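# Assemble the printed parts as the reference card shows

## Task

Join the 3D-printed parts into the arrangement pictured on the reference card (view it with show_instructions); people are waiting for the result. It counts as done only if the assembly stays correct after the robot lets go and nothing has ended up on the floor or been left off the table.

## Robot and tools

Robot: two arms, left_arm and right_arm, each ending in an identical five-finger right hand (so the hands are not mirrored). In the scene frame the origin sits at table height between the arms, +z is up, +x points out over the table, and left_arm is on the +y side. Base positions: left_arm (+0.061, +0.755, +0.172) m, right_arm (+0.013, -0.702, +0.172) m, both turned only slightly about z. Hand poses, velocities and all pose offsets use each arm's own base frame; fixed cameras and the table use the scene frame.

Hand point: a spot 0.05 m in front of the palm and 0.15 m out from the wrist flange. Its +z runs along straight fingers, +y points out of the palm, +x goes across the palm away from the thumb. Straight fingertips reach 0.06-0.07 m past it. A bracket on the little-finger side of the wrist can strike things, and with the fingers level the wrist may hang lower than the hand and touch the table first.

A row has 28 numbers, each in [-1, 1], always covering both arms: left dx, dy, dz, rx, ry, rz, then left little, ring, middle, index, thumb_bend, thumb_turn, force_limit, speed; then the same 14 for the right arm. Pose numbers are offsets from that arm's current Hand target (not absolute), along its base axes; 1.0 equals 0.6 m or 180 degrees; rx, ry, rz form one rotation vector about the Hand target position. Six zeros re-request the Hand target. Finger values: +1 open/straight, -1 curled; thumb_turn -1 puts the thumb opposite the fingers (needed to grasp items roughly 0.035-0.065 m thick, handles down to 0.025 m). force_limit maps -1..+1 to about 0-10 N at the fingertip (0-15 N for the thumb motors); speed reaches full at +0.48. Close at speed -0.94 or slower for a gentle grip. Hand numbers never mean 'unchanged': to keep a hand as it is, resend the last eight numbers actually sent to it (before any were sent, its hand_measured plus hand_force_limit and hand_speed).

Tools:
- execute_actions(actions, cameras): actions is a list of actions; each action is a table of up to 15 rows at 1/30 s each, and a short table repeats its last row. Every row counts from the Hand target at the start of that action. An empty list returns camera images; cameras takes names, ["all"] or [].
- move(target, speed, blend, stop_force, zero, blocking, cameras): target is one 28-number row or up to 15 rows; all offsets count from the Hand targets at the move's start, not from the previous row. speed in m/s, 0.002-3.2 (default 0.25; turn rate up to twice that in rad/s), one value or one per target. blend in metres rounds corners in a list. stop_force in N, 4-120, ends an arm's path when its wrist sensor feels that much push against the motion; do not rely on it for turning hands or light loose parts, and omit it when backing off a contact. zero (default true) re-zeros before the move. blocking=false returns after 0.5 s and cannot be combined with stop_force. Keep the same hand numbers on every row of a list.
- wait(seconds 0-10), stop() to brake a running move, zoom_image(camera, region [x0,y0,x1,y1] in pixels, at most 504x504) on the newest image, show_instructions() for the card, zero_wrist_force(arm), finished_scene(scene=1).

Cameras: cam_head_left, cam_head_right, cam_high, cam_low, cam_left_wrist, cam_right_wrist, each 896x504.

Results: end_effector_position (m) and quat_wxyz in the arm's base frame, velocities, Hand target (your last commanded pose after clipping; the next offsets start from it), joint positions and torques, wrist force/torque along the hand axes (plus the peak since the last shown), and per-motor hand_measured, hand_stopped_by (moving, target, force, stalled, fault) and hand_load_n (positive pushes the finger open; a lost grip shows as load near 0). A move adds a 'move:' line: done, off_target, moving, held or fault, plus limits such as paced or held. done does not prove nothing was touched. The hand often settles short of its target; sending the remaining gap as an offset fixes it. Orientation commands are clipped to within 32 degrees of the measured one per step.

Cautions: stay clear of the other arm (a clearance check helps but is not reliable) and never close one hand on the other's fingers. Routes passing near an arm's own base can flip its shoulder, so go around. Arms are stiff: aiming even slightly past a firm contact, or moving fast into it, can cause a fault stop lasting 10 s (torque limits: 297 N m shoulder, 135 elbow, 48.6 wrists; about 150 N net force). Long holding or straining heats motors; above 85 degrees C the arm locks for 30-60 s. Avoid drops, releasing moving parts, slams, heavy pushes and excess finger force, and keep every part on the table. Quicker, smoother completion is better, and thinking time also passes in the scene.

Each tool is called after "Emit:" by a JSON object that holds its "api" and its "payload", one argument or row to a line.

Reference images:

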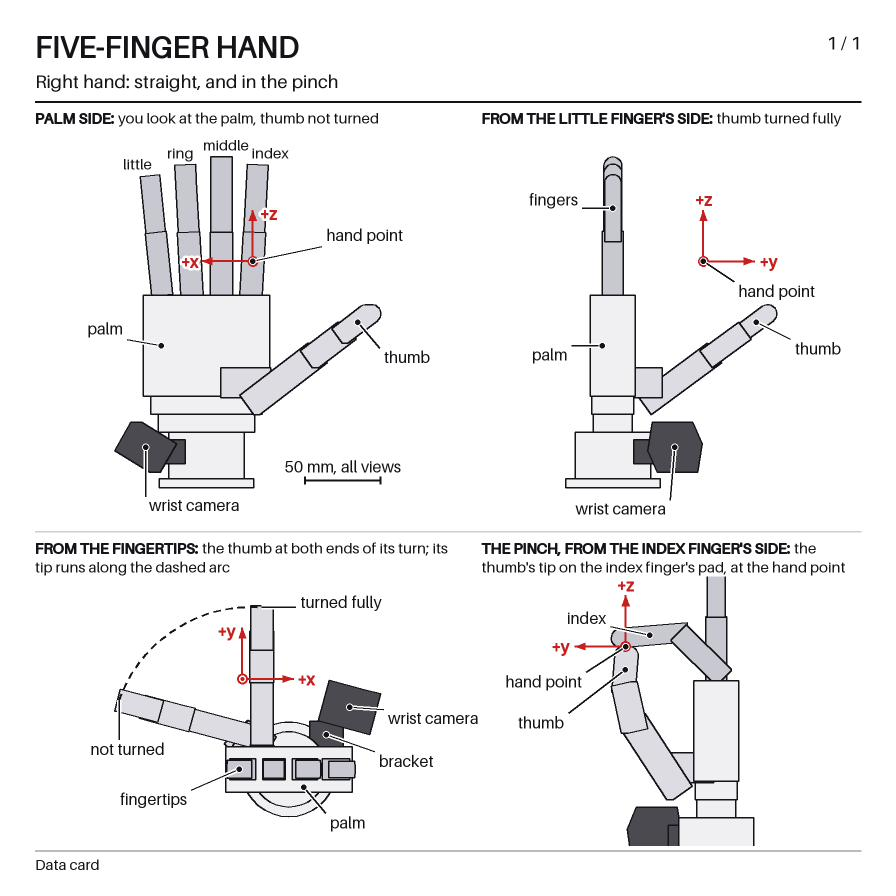

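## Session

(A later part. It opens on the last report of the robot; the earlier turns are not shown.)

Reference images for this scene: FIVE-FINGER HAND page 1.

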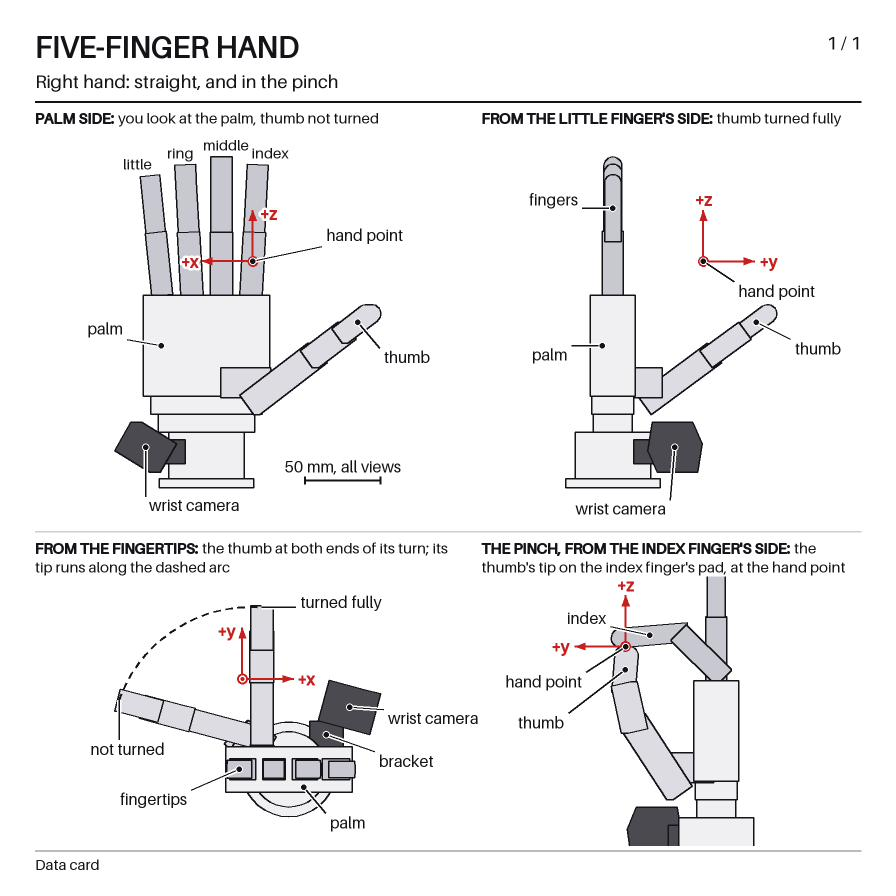

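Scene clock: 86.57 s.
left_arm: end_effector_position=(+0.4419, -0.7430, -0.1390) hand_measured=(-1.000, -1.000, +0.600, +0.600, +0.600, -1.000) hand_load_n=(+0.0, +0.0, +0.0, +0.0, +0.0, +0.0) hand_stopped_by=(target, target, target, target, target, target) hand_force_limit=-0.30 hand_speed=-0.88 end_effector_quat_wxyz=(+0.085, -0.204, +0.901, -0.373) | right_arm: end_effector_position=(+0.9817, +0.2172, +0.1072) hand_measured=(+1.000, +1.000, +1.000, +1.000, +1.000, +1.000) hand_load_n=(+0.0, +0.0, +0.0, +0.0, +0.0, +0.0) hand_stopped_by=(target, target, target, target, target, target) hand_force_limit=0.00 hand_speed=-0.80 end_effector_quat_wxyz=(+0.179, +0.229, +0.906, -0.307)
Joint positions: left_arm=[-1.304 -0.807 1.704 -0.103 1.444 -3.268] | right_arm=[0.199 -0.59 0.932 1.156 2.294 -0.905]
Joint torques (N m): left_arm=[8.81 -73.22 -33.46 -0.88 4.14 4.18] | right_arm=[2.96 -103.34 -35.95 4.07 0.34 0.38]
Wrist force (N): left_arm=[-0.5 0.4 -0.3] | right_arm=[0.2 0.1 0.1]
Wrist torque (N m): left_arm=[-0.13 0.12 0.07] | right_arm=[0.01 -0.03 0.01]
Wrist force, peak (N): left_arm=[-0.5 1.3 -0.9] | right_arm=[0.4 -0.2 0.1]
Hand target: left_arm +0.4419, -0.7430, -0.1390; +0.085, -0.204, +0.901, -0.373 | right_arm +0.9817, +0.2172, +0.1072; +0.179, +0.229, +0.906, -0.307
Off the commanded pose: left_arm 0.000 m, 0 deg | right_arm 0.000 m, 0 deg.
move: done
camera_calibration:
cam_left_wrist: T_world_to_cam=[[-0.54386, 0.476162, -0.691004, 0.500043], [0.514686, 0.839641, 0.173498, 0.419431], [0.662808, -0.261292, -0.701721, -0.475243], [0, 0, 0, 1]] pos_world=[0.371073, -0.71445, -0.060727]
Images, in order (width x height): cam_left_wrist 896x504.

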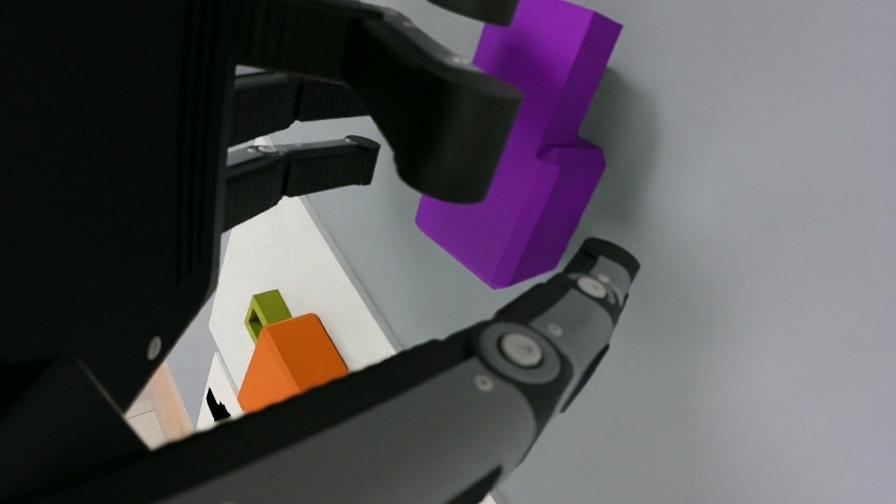

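Emit:
{"api": "move", "payload": {
  "target": [0,0,0.005,0,0,0,-1,-1,0.6,0.6,0.6,-1,-0.3,-0.88,0,0,0,0,0,0,1,1,1,1,1,1,0,-0.8]
}}

Emit:
{"api": "move", "payload": {
  "target": [0,0,0,0,0,0,-1,-1,-0.2,-0.2,-0.2,-1,-0.3,-0.88,0,0,0,0,0,0,1,1,1,1,1,1,0,-0.8],
  "cameras": ["cam_left_wrist"]
}}

Scene clock: 88.30 s.
left_arm: end_effector_position=(+0.4419, -0.7430, -0.1361) hand_measured=(-1.000, -1.000, +0.600, +0.600, +0.600, -1.000) hand_load_n=(+0.0, +0.0, +0.0, +0.0, +0.0, +0.0) hand_stopped_by=(target, target, target, target, target, target) hand_force_limit=-0.30 hand_speed=-0.88 end_effector_quat_wxyz=(+0.085, -0.204, +0.901, -0.373) | right_arm: end_effector_position=(+0.9817, +0.2172, +0.1072) hand_measured=(+1.000, +1.000, +1.000, +1.000, +1.000, +1.000) hand_load_n=(+0.0, +0.0, +0.0, +0.5, +0.0, +0.0) hand_stopped_by=(target, target, target, target, target, target) hand_force_limit=0.00 hand_speed=-0.80 end_effector_quat_wxyz=(+0.179, +0.229, +0.906, -0.307)
Joint positions: left_arm=[-1.304 -0.811 1.704 -0.099 1.444 -3.268] | right_arm=[0.199 -0.59 0.932 1.156 2.294 -0.905]
Joint torques (N m): left_arm=[7.76 -98.73 -30.31 3.47 4.22 3.87] | right_arm=[-0.04 -102.83 -36.45 3.92 0.49 0.31]
Wrist force (N): left_arm=[-0.7 0.4 -0.5] | right_arm=[0.1 -0.1 0.2]
Wrist torque (N m): left_arm=[-0.11 0.15 0.06] | right_arm=[-0.03 -0.03 0.00]
Wrist force, peak (N): left_arm=[-0.7 0.5 -0.6] | right_arm=[0.0 0.1 0.5]
Hand target: left_arm +0.4419, -0.7430, -0.1360; +0.085, -0.204, +0.901, -0.373 | right_arm +0.9817, +0.2172, +0.1072; +0.179, +0.229, +0.906, -0.307
Off the commanded pose: left_arm 0.000 m, 0 deg | right_arm 0.000 m, 0 deg.
move: done

Scene clock: 90.10 s.
left_arm: end_effector_position=(+0.4419, -0.7430, -0.1360) hand_measured=(-1.000, -1.000, +0.122, +0.090, +0.346, -1.000) hand_load_n=(+0.0, +0.5, +3.0, +5.5, +8.0, -1.0) hand_stopped_by=(target, target, force, force, force, target) hand_force_limit=-0.30 hand_speed=-0.88 end_effector_quat_wxyz=(+0.085, -0.204, +0.901, -0.373) | right_arm: end_effector_position=(+0.9817, +0.2172, +0.1072) hand_measured=(+1.000, +1.000, +1.000, +1.000, +1.000, +1.000) hand_load_n=(+0.0, +0.0, +0.0, +0.0, -0.5, -0.5) hand_stopped_by=(target, target, target, target, target, target) hand_force_limit=0.00 hand_speed=-0.80 end_effector_quat_wxyz=(+0.179, +0.229, +0.906, -0.307)
Joint positions: left_arm=[-1.304 -0.811 1.704 -0.099 1.444 -3.268] | right_arm=[0.199 -0.59 0.932 1.156 2.294 -0.905]
Joint torques (N m): left_arm=[7.69 -97.34 -17.23 3.53 3.95 3.74] | right_arm=[1.55 -100.27 -35.75 4.22 0.47 0.12]
Wrist force (N): left_arm=[-0.5 0.4 -0.2] | right_arm=[0.0 0.1 0.0]
Wrist torque (N m): left_arm=[-0.13 0.13 0.07] | right_arm=[0.02 -0.01 0.00]
Wrist force, peak (N): left_arm=[-1.1 0.4 -0.5] | right_arm=[0.2 0.0 0.4]
Hand target: left_arm +0.4419, -0.7430, -0.1360; +0.085, -0.204, +0.901, -0.373 | right_arm +0.9817, +0.2172, +0.1072; +0.179, +0.229, +0.906, -0.307
Off the commanded pose: left_arm 0.000 m, 0 deg | right_arm 0.000 m, 0 deg.
move: done
camera_calibration:
cam_left_wrist: T_world_to_cam=[[-0.543829, 0.476148, -0.691038, 0.502093], [0.514741, 0.839619, 0.173438, 0.418871], [0.662791, -0.261385, -0.701702, -0.473197], [0, 0, 0, 1]] pos_world=[0.371073, -0.71445, -0.0577269]
Images, in order (width x height): cam_left_wrist 896x504.

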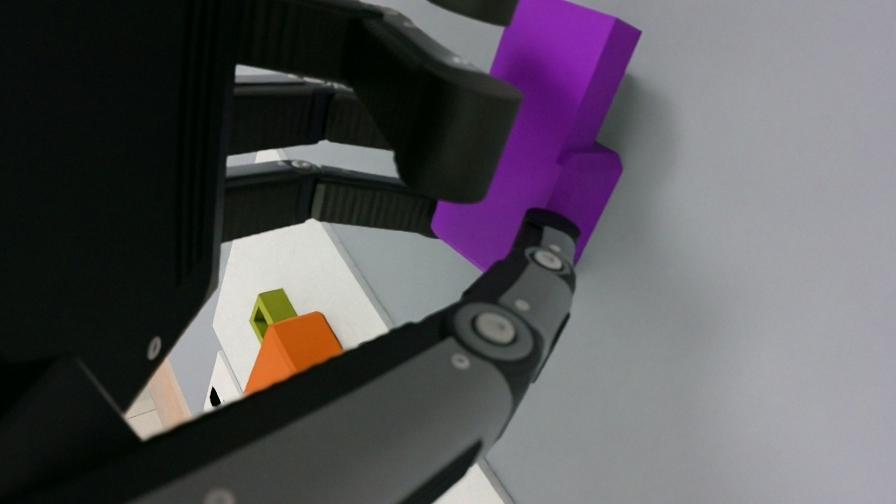

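Emit:
{"api": "move", "payload": {
  "target": [
    [0,0,0.12,0,0,0,-1,-1,-0.2,-0.2,-0.2,-1,-0.3,-0.88,0,0,0,0,0,0,1,1,1,1,1,1,0,-0.8],
    [0.3547,0.0958,0.085,0,0,-0.0917,-1,-1,-0.2,-0.2,-0.2,-1,-0.3,-0.88,0,0,0,0,0,0,1,1,1,1,1,1,0,-0.8]
  ],
  "speed": 0.15,
  "blend": [0.02,0],
  "cameras": ["cam_left_wrist","cam_low"]
}}

Emit:
{"api": "zoom_image", "payload": {
  "camera": "cam_left_wrist",
  "region": [450, 0, 850, 300]
}}

Emit:
{"api": "zoom_image", "payload": {
  "camera": "cam_low",
  "region": [460, 200, 600, 300]
}}

Scene clock: 95.13 s.
left_arm: end_effector_position=(+0.6546, -0.6856, -0.0850) hand_measured=(-1.000, -1.000, +0.122, +0.090, +0.346, -1.000) hand_load_n=(+0.0, +0.0, +2.5, +5.5, +8.0, -0.5) hand_stopped_by=(target, target, force, force, force, target) hand_force_limit=-0.30 hand_speed=-0.88 end_effector_quat_wxyz=(+0.030, -0.072, +0.921, -0.381) | right_arm: end_effector_position=(+0.9817, +0.2172, +0.1072) hand_measured=(+1.000, +1.000, +1.000, +1.000, +1.000, +1.000) hand_load_n=(+0.0, +0.0, +0.0, +0.0, +0.0, +0.0) hand_stopped_by=(target, target, target, target, target, target) hand_force_limit=0.00 hand_speed=-0.80 end_effector_quat_wxyz=(+0.179, +0.229, +0.906, -0.307)
Joint positions: left_arm=[-0.954 -0.75 1.458 0.133 1.889 -2.804] | right_arm=[0.199 -0.59 0.932 1.156 2.294 -0.905]
Joint torques (N m): left_arm=[8.54 -82.05 -37.54 3.93 5.24 4.01] | right_arm=[-0.3 -102.42 -34.94 4.39 0.62 0.24]
Wrist force (N): left_arm=[0.3 0.6 -0.6] | right_arm=[0.0 0.0 0.1]
Wrist torque (N m): left_arm=[-0.01 -0.04 0.12] | right_arm=[-0.01 0.00 0.00]
Wrist force, peak (N): left_arm=[-1.2 1.2 -0.4] | right_arm=[0.5 0.1 0.1]
Hand target: left_arm +0.6548, -0.6855, -0.0850; +0.030, -0.072, +0.921, -0.381 | right_arm +0.9817, +0.2172, +0.1072; +0.179, +0.229, +0.906, -0.307
Off the commanded pose: left_arm 0.000 m, 0 deg | right_arm 0.000 m, 0 deg.
move: done
camera_calibration:
cam_left_wrist: T_world_to_cam=[[-0.38622, 0.610932, -0.691083, 0.614919], [0.731946, 0.658918, 0.173441, -0.0137525], [0.561328, -0.438849, -0.701657, -0.618639], [0, 0, 0, 1]] pos_world=[0.594819, -0.638101, -0.00672676]
Images, in order (width x height): cam_low 896x504, cam_left_wrist 896x504.

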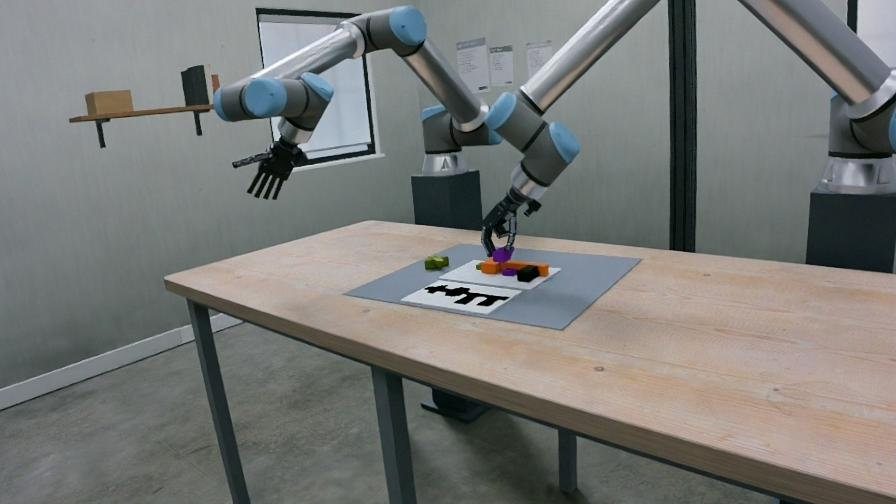

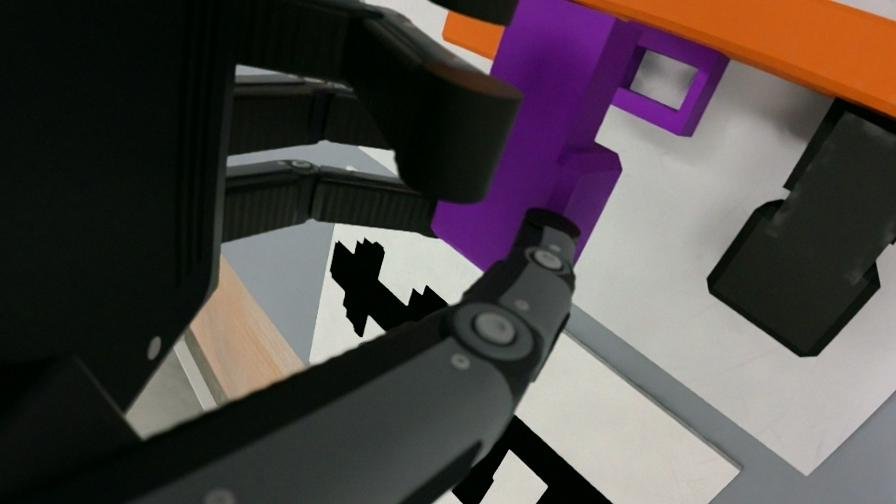

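Scaled by 1.260.

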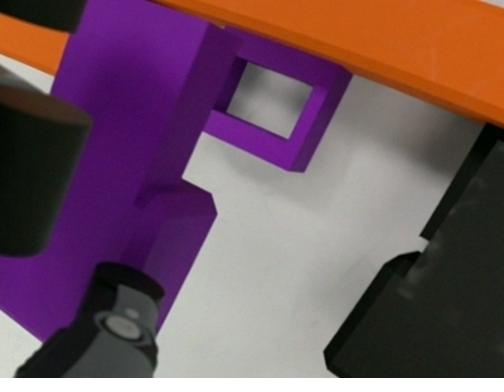

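Scaled by 3.600.

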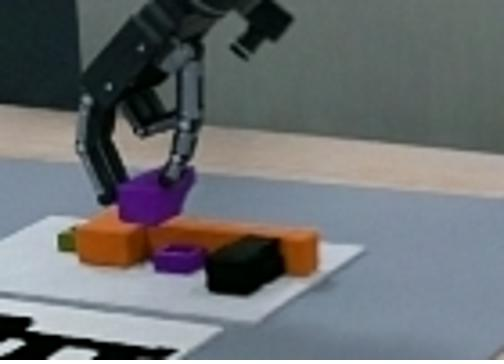

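Emit:
{"api": "move", "payload": {
  "target": [
    [0.001,0.0002,-0.05,0,0,0,-1,-1,-0.2,-0.2,-0.2,-1,-0.3,-0.88,0,0,0,0,0,0,1,1,1,1,1,1,0,-0.8],
    [0.001,0.0002,-0.0833,0,0,0,-1,-1,-0.2,-0.2,-0.2,-1,-0.3,-0.88,0,0,0,0,0,0,1,1,1,1,1,1,0,-0.8]
  ],
  "speed": [0.06,0.02],
  "stop_force": 5,
  "cameras": ["cam_left_wrist","cam_low"]
}}

Emit:
{"api": "zoom_image", "payload": {
  "camera": "cam_left_wrist",
  "region": [450, 0, 850, 300]
}}

Emit:
{"api": "zoom_image", "payload": {
  "camera": "cam_low",
  "region": [460, 200, 600, 300]
}}

Scene clock: 99.53 s.
left_arm: end_effector_position=(+0.6554, -0.6854, -0.1311) hand_measured=(-1.000, -1.000, +0.122, +0.088, +0.344, -1.000) hand_load_n=(+0.0, +0.0, +0.0, +0.0, -1.0, -0.5) hand_stopped_by=(target, target, force, force, force, target) hand_force_limit=-0.30 hand_speed=-0.88 end_effector_quat_wxyz=(+0.030, -0.072, +0.921, -0.381) | right_arm: end_effector_position=(+0.9817, +0.2172, +0.1072) hand_measured=(+1.000, +1.000, +1.000, +1.000, +1.000, +1.000) hand_load_n=(+0.0, +0.0, +0.0, +0.0, +0.0, +0.0) hand_stopped_by=(target, target, target, target, target, target) hand_force_limit=0.00 hand_speed=-0.80 end_effector_quat_wxyz=(+0.179, +0.229, +0.906, -0.307)
Joint positions: left_arm=[-0.953 -0.698 1.46 0.08 1.89 -2.803] | right_arm=[0.199 -0.59 0.932 1.156 2.294 -0.905]
Joint torques (N m): left_arm=[-1.5 -104.16 -18.43 3.32 4.21 2.78] | right_arm=[2.35 -101.94 -35.73 4.33 0.76 0.51]
Wrist force (N): left_arm=[0.2 -2.2 -4.7] | right_arm=[0.1 0.0 -0.1]
Wrist torque (N m): left_arm=[-0.13 0.04 0.06] | right_arm=[0.00 -0.01 0.00]
Wrist force, peak (N): left_arm=[-0.3 -8.8 -16.6] | right_arm=[0.2 0.1 0.5]
Hand target: left_arm +0.6553, -0.6854, -0.1311; +0.030, -0.072, +0.921, -0.381 (not the last commanded pose) | right_arm +0.9817, +0.2172, +0.1072; +0.179, +0.229, +0.906, -0.307
Off the commanded pose: left_arm 0.004 m, 0 deg | right_arm 0.000 m, 0 deg.
move: contact (left_arm); path passed 1 of 2 targets
camera_calibration:
cam_left_wrist: T_world_to_cam=[[-0.386161, 0.611086, -0.69098, 0.583276], [0.732061, 0.658778, 0.173489, -0.00655562], [0.561219, -0.438845, -0.701746, -0.651228], [0, 0, 0, 1]] pos_world=[0.595519, -0.637901, -0.052827]
Images, in order (width x height): cam_low 896x504, cam_left_wrist 896x504.

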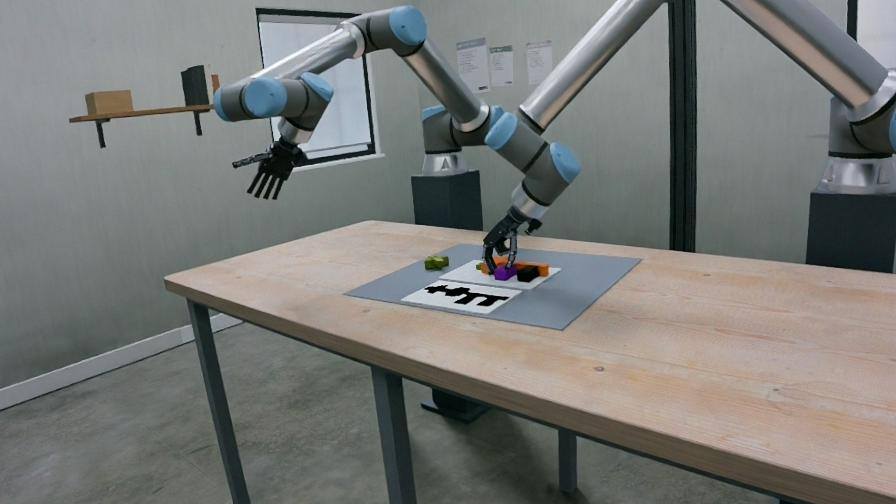

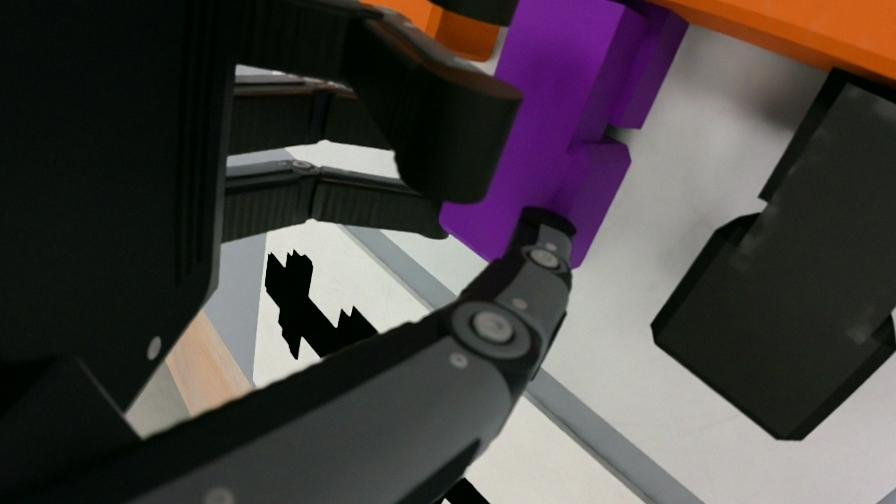

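Scaled by 1.260.

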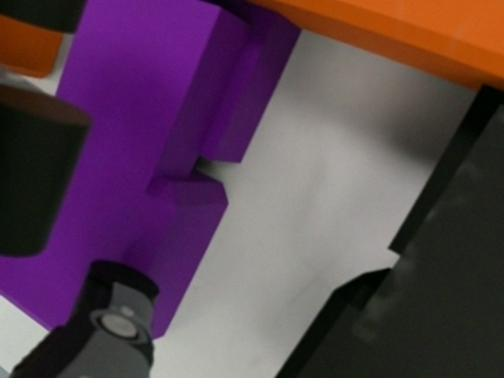

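Scaled by 3.600.

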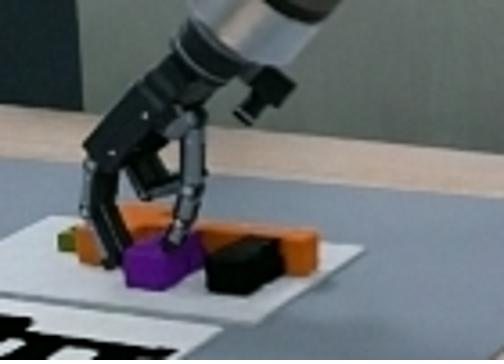

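Emit:
{"api": "move", "payload": {
  "target": [0,0,0,0,0,0,-1,-1,-0.25,-0.25,-0.25,-1,-0.3,-0.88,0,0,0,0,0,0,1,1,1,1,1,1,0,-0.8]
}}

Emit:
{"api": "move", "payload": {
  "target": [
    [0.0,0,0.003,0,0,0,-1,-1,-0.25,-0.25,-0.25,-1,-0.3,-0.88,0,0,0,0,0,0,1,1,1,1,1,1,0,-0.8],
    [0.0025,0.0004,0.003,0,0,0,-1,-1,-0.25,-0.25,-0.25,-1,-0.3,-0.88,0,0,0,0,0,0,1,1,1,1,1,1,0,-0.8],
    [0.0025,0.0004,-0.012,0,0,0,-1,-1,-0.25,-0.25,-0.25,-1,-0.3,-0.88,0,0,0,0,0,0,1,1,1,1,1,1,0,-0.8]
  ],
  "speed": 0.02,
  "stop_force": 6,
  "cameras": ["cam_left_wrist"]
}}

Emit:
{"api": "zoom_image", "payload": {
  "camera": "cam_left_wrist",
  "region": [450, 0, 850, 300]
}}

Scene clock: 101.07 s.
left_arm: end_effector_position=(+0.6553, -0.6854, -0.1311) hand_measured=(-1.000, -1.000, +0.102, +0.068, +0.338, -1.000) hand_load_n=(+0.5, +0.0, +5.5, +5.0, +6.5, -0.5) hand_stopped_by=(target, target, force, force, force, target) hand_force_limit=-0.30 hand_speed=-0.88 end_effector_quat_wxyz=(+0.030, -0.072, +0.921, -0.381) | right_arm: end_effector_position=(+0.9817, +0.2172, +0.1072) hand_measured=(+1.000, +1.000, +1.000, +1.000, +1.000, +1.000) hand_load_n=(+0.0, +0.0, +0.0, +0.0, -0.5, -0.5) hand_stopped_by=(target, target, target, target, target, target) hand_force_limit=0.00 hand_speed=-0.80 end_effector_quat_wxyz=(+0.179, +0.229, +0.906, -0.307)
Joint positions: left_arm=[-0.953 -0.698 1.46 0.08 1.89 -2.803] | right_arm=[0.199 -0.59 0.932 1.156 2.294 -0.905]
Joint torques (N m): left_arm=[-9.09 -101.11 -19.03 3.11 4.11 0.83] | right_arm=[-1.36 -104.33 -34.98 4.64 0.61 0.31]
Wrist force (N): left_arm=[0.3 -3.9 -2.7] | right_arm=[0.2 0.2 0.3]
Wrist torque (N m): left_arm=[-0.07 0.00 0.03] | right_arm=[0.01 -0.04 0.02]
Wrist force, peak (N): left_arm=[0.3 -2.5 -5.0] | right_arm=[0.0 0.1 0.5]
Hand target: left_arm +0.6553, -0.6854, -0.1311; +0.030, -0.072, +0.921, -0.381 | right_arm +0.9817, +0.2172, +0.1072; +0.179, +0.229, +0.906, -0.307
Off the commanded pose: left_arm 0.000 m, 0 deg | right_arm 0.000 m, 0 deg.
move: done

Scene clock: 102.50 s.
left_arm: end_effector_position=(+0.6565, -0.6852, -0.1309) hand_measured=(-1.000, -1.000, +0.102, +0.068, +0.336, -1.000) hand_load_n=(+0.0, +0.5, +0.0, +0.0, -1.0, -1.5) hand_stopped_by=(target, target, force, force, force, target) hand_force_limit=-0.30 hand_speed=-0.88 end_effector_quat_wxyz=(+0.030, -0.072, +0.921, -0.381) | right_arm: end_effector_position=(+0.9817, +0.2172, +0.1072) hand_measured=(+1.000, +1.000, +1.000, +1.000, +1.000, +1.000) hand_load_n=(+0.0, +0.0, +0.0, +0.0, +0.0, +0.0) hand_stopped_by=(target, target, target, target, target, target) hand_force_limit=0.00 hand_speed=-0.80 end_effector_quat_wxyz=(+0.179, +0.229, +0.906, -0.307)
Joint positions: left_arm=[-0.951 -0.698 1.458 0.082 1.891 -2.802] | right_arm=[0.199 -0.59 0.932 1.156 2.294 -0.905]
Joint torques (N m): left_arm=[-11.22 -98.16 -15.3 3.3 -1.08 -2.33] | right_arm=[1.59 -104.18 -35.47 4.07 0.58 0.06]
Wrist force (N): left_arm=[0.7 -5.2 -10.8] | right_arm=[0.3 0.1 0.3]
Wrist torque (N m): left_arm=[-0.27 0.14 -0.01] | right_arm=[-0.01 -0.04 0.01]
Wrist force, peak (N): left_arm=[1.0 -11.2 -21.9] | right_arm=[0.2 0.3 0.2]
Hand target: left_arm +0.6565, -0.6852, -0.1309; +0.030, -0.072, +0.921, -0.381 (not the last commanded pose) | right_arm +0.9817, +0.2172, +0.1072; +0.179, +0.229, +0.906, -0.307
Off the commanded pose: left_arm 0.007 m, 0 deg | right_arm 0.000 m, 0 deg.
move: contact (left_arm); path passed 2 of 3 targets
camera_calibration:
cam_left_wrist: T_world_to_cam=[[-0.386146, 0.611199, -0.690888, 0.583893], [0.732151, 0.658677, 0.173494, -0.00773611], [0.561111, -0.43884, -0.701836, -0.65154], [0, 0, 0, 1]] pos_world=[0.596719, -0.637701, -0.0525273]
Images, in order (width x height): cam_left_wrist 896x504.

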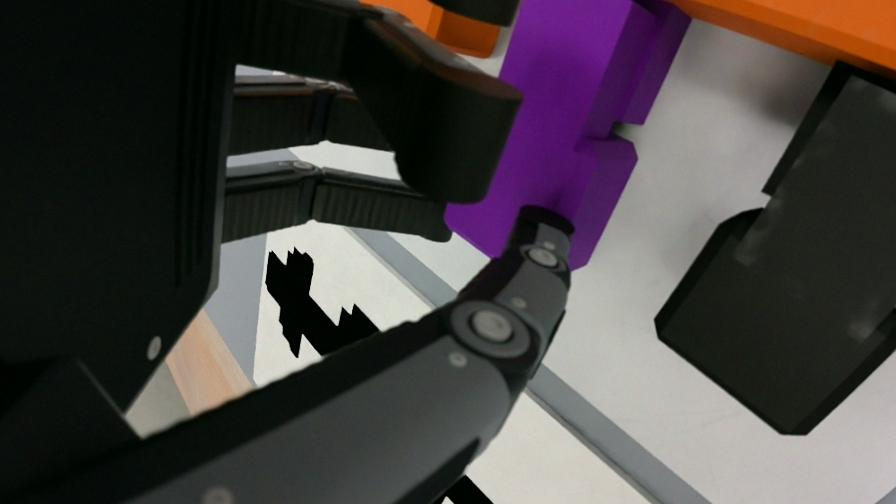

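Scaled by 1.260.

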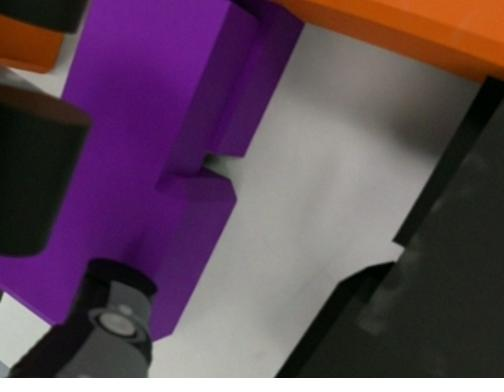

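Emit:
{"api": "move", "payload": {
  "target": [0,0,0.003,0,0,0,-1,-1,0.35,0.35,0.6,-1,-0.3,-0.85,0,0,0,0,0,0,1,1,1,1,1,1,0,-0.8],
  "speed": 0.02
}}

Emit:
{"api": "move", "payload": {
  "target": [0,0.0083,0.1167,0,0,0,-1,-1,0.6,0.6,0.7,-1,-0.3,-0.3,0,0,0,0,0,0,1,1,1,1,1,1,0,-0.8],
  "cameras": ["cam_left_wrist","cam_low"],
  "speed": 0.12
}}

Emit:
{"api": "zoom_image", "payload": {
  "camera": "cam_left_wrist",
  "region": [500, 0, 896, 300]
}}

Emit:
{"api": "zoom_image", "payload": {
  "camera": "cam_low",
  "region": [470, 240, 570, 300]
}}

Scene clock: 104.80 s.
left_arm: end_effector_position=(+0.6565, -0.6852, -0.1291) hand_measured=(-1.000, -1.000, +0.350, +0.350, +0.600, -1.000) hand_load_n=(+0.0, +0.0, -0.5, +0.0, +0.0, +0.5) hand_stopped_by=(target, target, target, target, target, target) hand_force_limit=-0.30 hand_speed=-0.85 end_effector_quat_wxyz=(+0.030, -0.072, +0.921, -0.381) | right_arm: end_effector_position=(+0.9817, +0.2172, +0.1072) hand_measured=(+1.000, +1.000, +1.000, +1.000, +1.000, +1.000) hand_load_n=(+0.0, +0.0, +0.0, +0.0, +0.0, +0.0) hand_stopped_by=(target, target, target, target, target, target) hand_force_limit=0.00 hand_speed=-0.80 end_effector_quat_wxyz=(+0.179, +0.229, +0.906, -0.307)
Joint positions: left_arm=[-0.951 -0.7 1.458 0.084 1.891 -2.802] | right_arm=[0.199 -0.59 0.932 1.156 2.294 -0.905]
Joint torques (N m): left_arm=[-1.41 -107.8 -25.04 3.99 -1.67 -2.42] | right_arm=[-2.08 -101.82 -36.51 4.23 0.12 0.25]
Wrist force (N): left_arm=[-0.2 0.3 -0.8] | right_arm=[0.2 -0.1 0.3]
Wrist torque (N m): left_arm=[-0.05 0.03 0.08] | right_arm=[-0.03 -0.04 0.01]
Wrist force, peak (N): left_arm=[0.9 -6.0 -11.1] | right_arm=[0.1 0.3 0.4]
Hand target: left_arm +0.6565, -0.6852, -0.1291; +0.030, -0.072, +0.921, -0.381 | right_arm +0.9817, +0.2172, +0.1072; +0.179, +0.229, +0.906, -0.307
Off the commanded pose: left_arm 0.000 m, 0 deg | right_arm 0.000 m, 0 deg.
move: done

Scene clock: 105.87 s.
left_arm: end_effector_position=(+0.6565, -0.6802, -0.0593) hand_measured=(-1.000, -1.000, +0.600, +0.600, +0.700, -1.000) hand_load_n=(+0.5, +0.0, +0.0, +0.0, +0.0, +0.0) hand_stopped_by=(target, target, target, target, target, target) hand_force_limit=-0.30 hand_speed=-0.30 end_effector_quat_wxyz=(+0.030, -0.072, +0.921, -0.381) | right_arm: end_effector_position=(+0.9817, +0.2172, +0.1072) hand_measured=(+1.000, +1.000, +1.000, +1.000, +1.000, +1.000) hand_load_n=(+0.0, -0.5, -0.5, +0.0, -0.5, +0.0) hand_stopped_by=(target, target, target, target, target, target) hand_force_limit=0.00 hand_speed=-0.80 end_effector_quat_wxyz=(+0.179, +0.229, +0.906, -0.307)
Joint positions: left_arm=[-0.948 -0.779 1.459 0.163 1.893 -2.799] | right_arm=[0.199 -0.59 0.932 1.156 2.294 -0.905]
Joint torques (N m): left_arm=[8.51 -105.56 -39.3 3.92 4.72 3.98] | right_arm=[1.75 -104.21 -36.56 4.35 0.12 0.21]
Wrist force (N): left_arm=[-0.3 0.6 -0.4] | right_arm=[-0.1 0.1 0.2]
Wrist torque (N m): left_arm=[-0.02 0.06 0.08] | right_arm=[0.01 0.00 0.00]
Wrist force, peak (N): left_arm=[0.2 1.3 0.3] | right_arm=[0.3 0.2 0.2]
Hand target: left_arm +0.6565, -0.6802, -0.0591; +0.030, -0.072, +0.921, -0.381 | right_arm +0.9817, +0.2172, +0.1072; +0.179, +0.229, +0.906, -0.307
Off the commanded pose: left_arm 0.000 m, 0 deg | right_arm 0.000 m, 0 deg.
move: done
camera_calibration:
cam_left_wrist: T_world_to_cam=[[-0.386192, 0.611159, -0.690898, 0.630306], [0.732127, 0.658715, 0.173452, -0.0234123], [0.561112, -0.438839, -0.701836, -0.599094], [0, 0, 0, 1]] pos_world=[0.596719, -0.632701, 0.0190727]
Images, in order (width x height): cam_low 896x504, cam_left_wrist 896x504.

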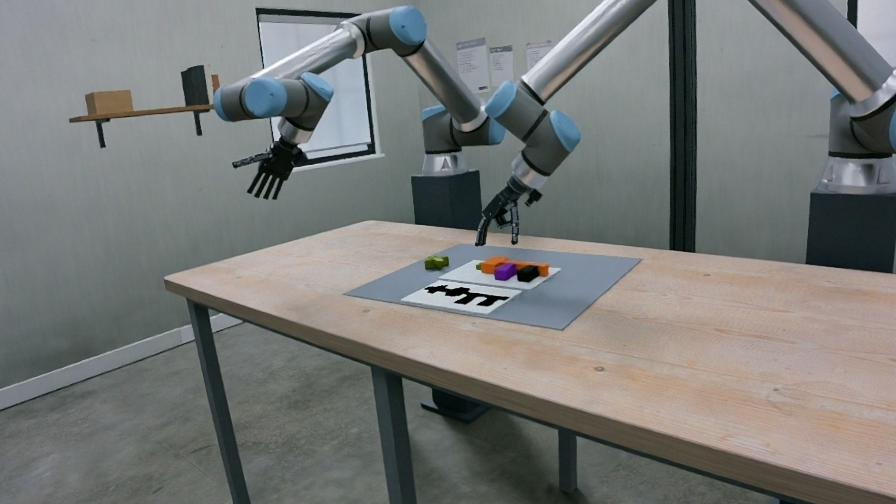

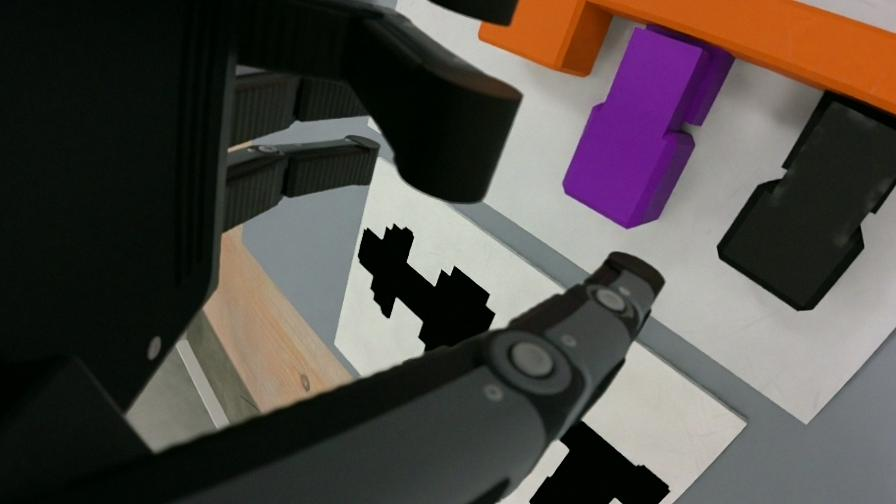

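Scaled by 1.273.

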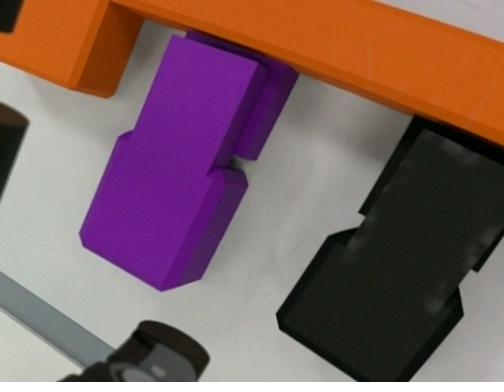

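Scaled by 5.040.

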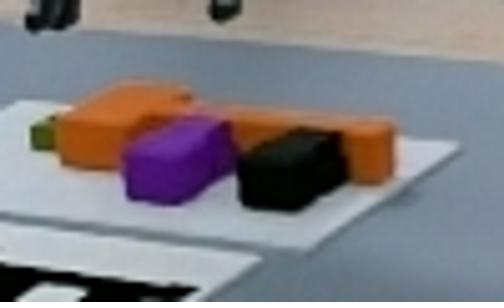

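Emit:
{"api": "move", "payload": {
  "target": [
    [-0.0625,0.0753,-0.05,0,0,0,-1,-1,0.6,0.6,0.7,-1,-0.3,-0.3,0,0,0,0,0,0,1,1,1,1,1,1,0,-0.8],
    [-0.0625,0.0753,-0.075,0,0,0,-1,-1,0.6,0.6,0.7,-1,-0.3,-0.3,0,0,0,0,0,0,1,1,1,1,1,1,0,-0.8],
    [-0.0625,0.0753,-0.125,0,0,0,-1,-1,0.6,0.6,0.7,-1,-0.3,-0.3,0,0,0,0,0,0,1,1,1,1,1,1,0,-0.8]
  ],
  "speed": [0.1,0.05,0.015],
  "stop_force": 8,
  "cameras": ["cam_left_wrist","cam_low","cam_high"]
}}

Emit:
{"api": "zoom_image", "payload": {
  "camera": "cam_low",
  "region": [460, 200, 580, 300]
}}

Emit:
{"api": "zoom_image", "payload": {
  "camera": "cam_high",
  "region": [390, 180, 490, 260]
}}

Scene clock: 110.43 s.
left_arm: end_effector_position=(+0.6190, -0.6350, -0.1135) hand_measured=(-1.000, -1.000, +0.600, +0.600, +0.700, -1.000) hand_load_n=(+0.0, +0.0, +1.0, +0.0, +0.0, +0.0) hand_stopped_by=(target, target, target, target, target, target) hand_force_limit=-0.30 hand_speed=-0.30 end_effector_quat_wxyz=(+0.030, -0.072, +0.921, -0.381) | right_arm: end_effector_position=(+0.9817, +0.2172, +0.1072) hand_measured=(+1.000, +1.000, +1.000, +1.000, +1.000, +1.000) hand_load_n=(+0.0, +0.0, +0.0, +0.0, +0.0, +0.0) hand_stopped_by=(target, target, target, target, target, target) hand_force_limit=0.00 hand_speed=-0.80 end_effector_quat_wxyz=(+0.179, +0.229, +0.906, -0.307)
Joint positions: left_arm=[-0.953 -0.79 1.611 0.021 1.89 -2.803] | right_arm=[0.199 -0.59 0.932 1.156 2.294 -0.905]
Joint torques (N m): left_arm=[-7.05 -91.54 -14.12 3.59 -3.15 -3.49] | right_arm=[0.81 -103.3 -35.18 4.16 0.64 0.47]
Wrist force (N): left_arm=[1.7 -4.8 -8.9] | right_arm=[0.1 0.0 0.3]
Wrist torque (N m): left_arm=[0.50 0.39 0.22] | right_arm=[-0.03 -0.02 0.00]
Wrist force, peak (N): left_arm=[3.4 -12.7 -22.6] | right_arm=[0.1 0.0 0.5]
Hand target: left_arm +0.6190, -0.6350, -0.1135; +0.030, -0.072, +0.921, -0.381 (not the last commanded pose) | right_arm +0.9817, +0.2172, +0.1072; +0.179, +0.229, +0.906, -0.307
Off the commanded pose: left_arm 0.021 m, 0 deg | right_arm 0.000 m, 0 deg.
move: contact (left_arm); path passed 2 of 3 targets
camera_calibration:
cam_left_wrist: T_world_to_cam=[[-0.386192, 0.611159, -0.690898, 0.550684], [0.732127, 0.658715, 0.173452, -0.016313], [0.561112, -0.438839, -0.701836, -0.596327], [0, 0, 0, 1]] pos_world=[0.559219, -0.587501, -0.0352273]
Images, in order (width x height): cam_high 896x504, cam_low 896x504, cam_left_wrist 896x504.

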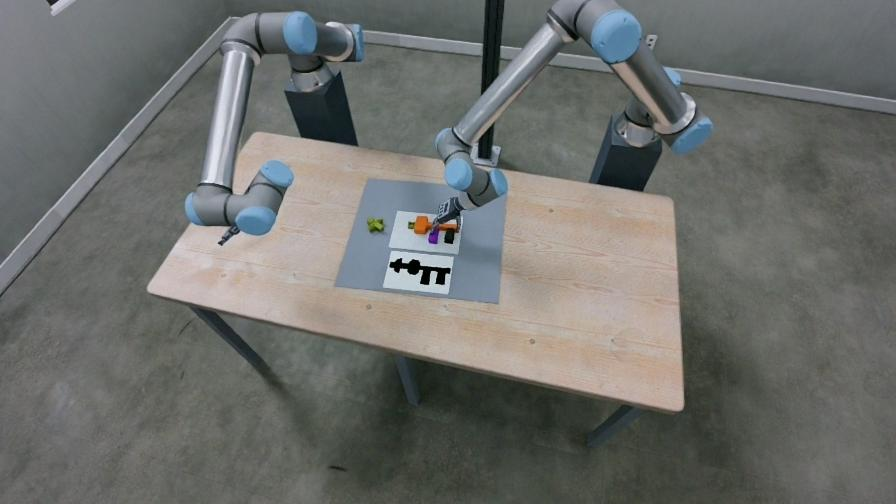

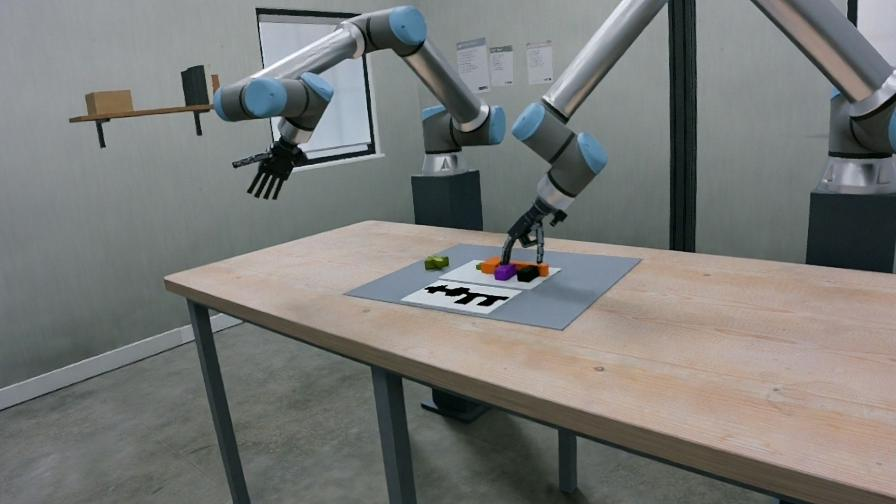

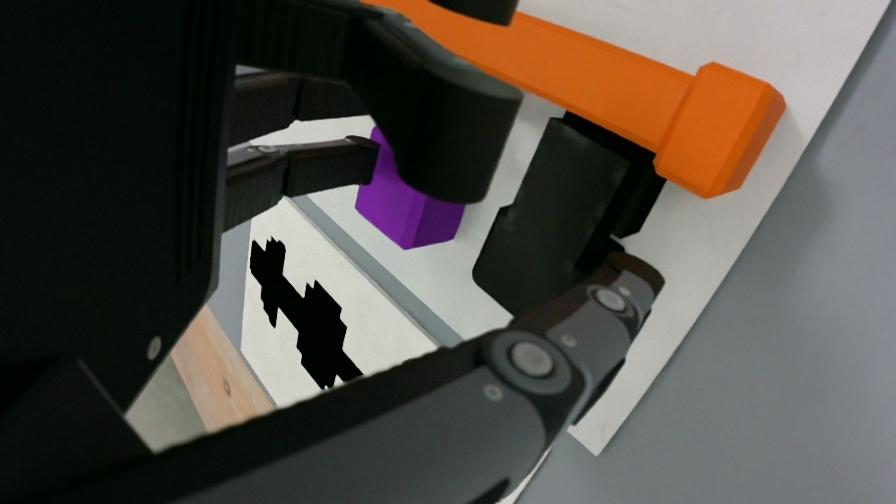

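Scaled by 4.200.

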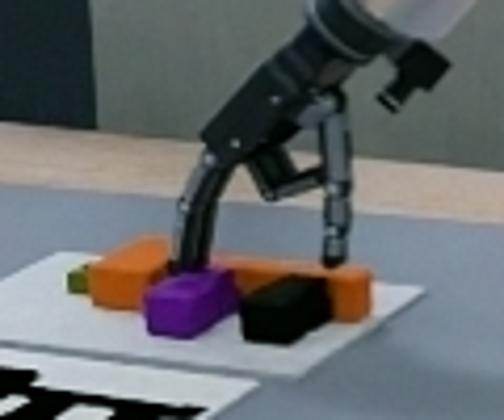

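Scaled by 5.040.

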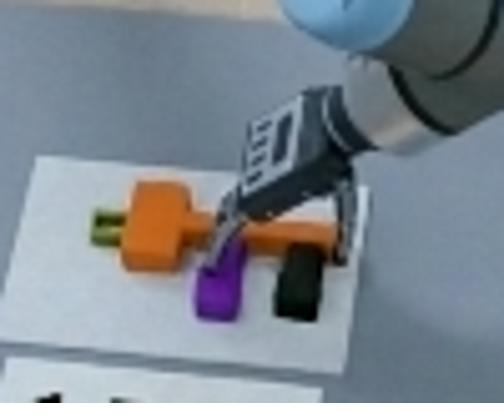

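Emit:
{"api": "move", "payload": {
  "target": [
    [0,0,0.03,0,0,0,-1,-1,0.6,0.6,0.7,-1,-0.3,-0.3,0,0,0,0,0,0,1,1,1,1,1,1,0,-0.8],
    [-0.005,0.102,0.03,0,0,0,-1,-1,0.6,0.6,0.7,-1,-0.3,-0.3,0,0,0,0,0,0,1,1,1,1,1,1,0,-0.8]
  ],
  "speed": 0.1
}}

Emit:
{"api": "move", "payload": {
  "target": [
    [0,0,-0.02,0,0,0,-1,-1,0.6,0.6,0.7,-1,-0.3,-0.3,0,0,0,0,0,0,1,1,1,1,1,1,0,-0.8],
    [0,0,-0.06,0,0,0,-1,-1,0.6,0.6,0.7,-1,-0.3,-0.3,0,0,0,0,0,0,1,1,1,1,1,1,0,-0.8]
  ],
  "speed": [0.05,0.015],
  "stop_force": 8,
  "cameras": ["cam_left_wrist","cam_high"]
}}

Emit:
{"api": "zoom_image", "payload": {
  "camera": "cam_high",
  "region": [390, 180, 490, 260]
}}

Scene clock: 113.67 s.
left_arm: end_effector_position=(+0.6161, -0.5740, -0.0955) hand_measured=(-1.000, -1.000, +0.600, +0.600, +0.700, -1.000) hand_load_n=(+0.0, +0.0, +0.0, +0.0, +0.0, +0.0) hand_stopped_by=(target, target, target, target, target, target) hand_force_limit=-0.30 hand_speed=-0.30 end_effector_quat_wxyz=(+0.030, -0.072, +0.921, -0.381) | right_arm: end_effector_position=(+0.9817, +0.2172, +0.1072) hand_measured=(+1.000, +1.000, +1.000, +1.000, +1.000, +1.000) hand_load_n=(+0.0, +0.0, +0.0, +0.0, +0.0, -0.5) hand_stopped_by=(target, target, target, target, target, target) hand_force_limit=0.00 hand_speed=-0.80 end_effector_quat_wxyz=(+0.179, +0.229, +0.906, -0.307)
Joint positions: left_arm=[-0.905 -0.856 1.704 0.005 1.922 -2.765] | right_arm=[0.199 -0.59 0.932 1.156 2.294 -0.905]
Joint torques (N m): left_arm=[9.82 -96.9 -16.51 -0.56 5.1 4.05] | right_arm=[0.85 -102.52 -35.93 4.43 0.43 0.36]
Wrist force (N): left_arm=[-0.9 0.8 -0.7] | right_arm=[-0.2 -0.1 0.2]
Wrist torque (N m): left_arm=[0.03 0.13 0.04] | right_arm=[-0.03 0.01 -0.02]
Wrist force, peak (N): left_arm=[1.4 -5.4 -9.6] | right_arm=[0.1 0.2 0.5]
Hand target: left_arm +0.6160, -0.5738, -0.0955; +0.030, -0.072, +0.921, -0.381 | right_arm +0.9817, +0.2172, +0.1072; +0.179, +0.229, +0.906, -0.307
Off the commanded pose: left_arm 0.000 m, 0 deg | right_arm 0.000 m, 0 deg.
move: done

Scene clock: 115.50 s.
left_arm: end_effector_position=(+0.6160, -0.5738, -0.1133) hand_measured=(-1.000, -1.000, +0.600, +0.600, +0.700, -1.000) hand_load_n=(+0.0, +0.0, +1.0, +0.0, +0.0, +0.0) hand_stopped_by=(target, target, target, target, target, target) hand_force_limit=-0.30 hand_speed=-0.30 end_effector_quat_wxyz=(+0.030, -0.072, +0.921, -0.381) | right_arm: end_effector_position=(+0.9817, +0.2172, +0.1072) hand_measured=(+1.000, +1.000, +1.000, +1.000, +1.000, +1.000) hand_load_n=(+0.0, +0.0, +0.0, +0.0, +0.0, +0.0) hand_stopped_by=(target, target, target, target, target, target) hand_force_limit=0.00 hand_speed=-0.80 end_effector_quat_wxyz=(+0.179, +0.229, +0.906, -0.307)
Joint positions: left_arm=[-0.905 -0.834 1.706 -0.018 1.922 -2.765] | right_arm=[0.199 -0.59 0.932 1.156 2.294 -0.905]
Joint torques (N m): left_arm=[4.84 -91.06 -20.61 3.57 -4.48 3.16] | right_arm=[-1.15 -104.66 -36.04 4.3 0.25 0.47]
Wrist force (N): left_arm=[2.4 -3.7 -7.2] | right_arm=[0.1 0.1 0.1]
Wrist torque (N m): left_arm=[0.39 0.36 0.04] | right_arm=[0.00 -0.02 0.01]
Wrist force, peak (N): left_arm=[5.8 -11.1 -19.0] | right_arm=[0.3 0.2 0.2]
Hand target: left_arm +0.6160, -0.5738, -0.1133; +0.030, -0.072, +0.921, -0.381 (not the last commanded pose) | right_arm +0.9817, +0.2172, +0.1072; +0.179, +0.229, +0.906, -0.307
Off the commanded pose: left_arm 0.018 m, 0 deg | right_arm 0.000 m, 0 deg.
move: contact (left_arm); path passed 1 of 2 targets
camera_calibration:
cam_left_wrist: T_world_to_cam=[[-0.386192, 0.611159, -0.690898, 0.512261], [0.732127, 0.658715, 0.173452, -0.0544647], [0.561112, -0.438839, -0.701836, -0.567646], [0, 0, 0, 1]] pos_world=[0.556219, -0.526301, -0.0350273]
Images, in order (width x height): cam_high 896x504, cam_left_wrist 896x504.

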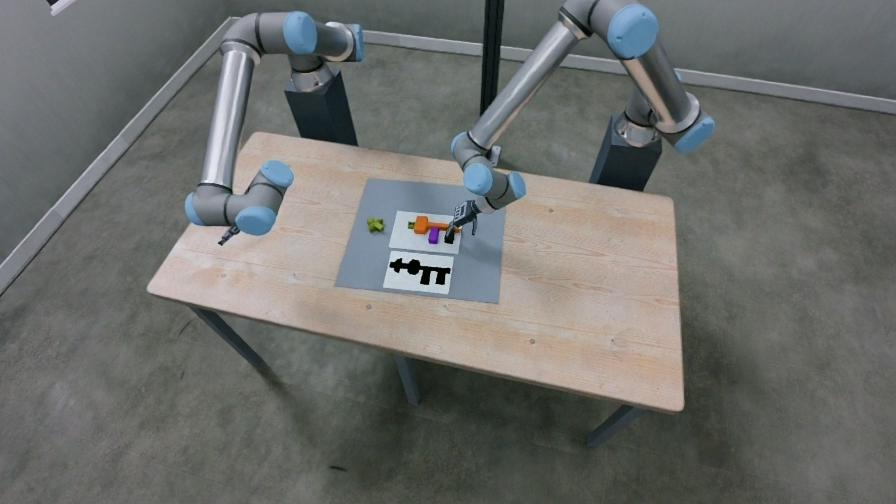

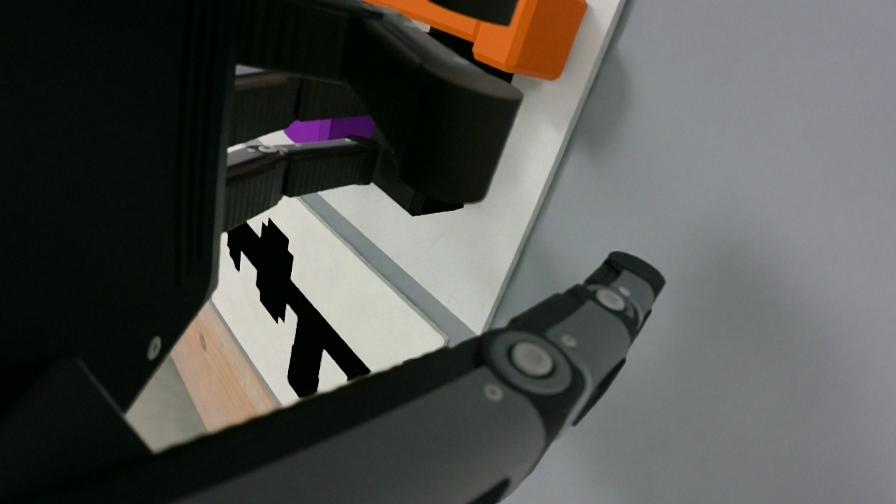

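Scaled by 5.040.

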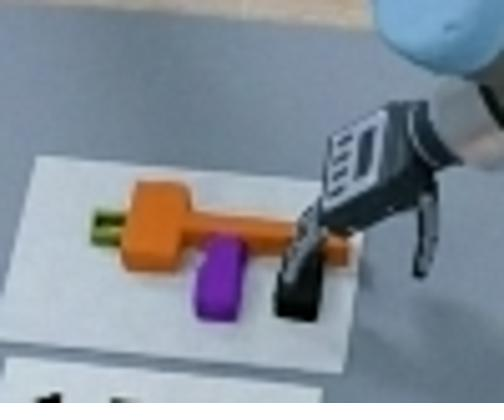

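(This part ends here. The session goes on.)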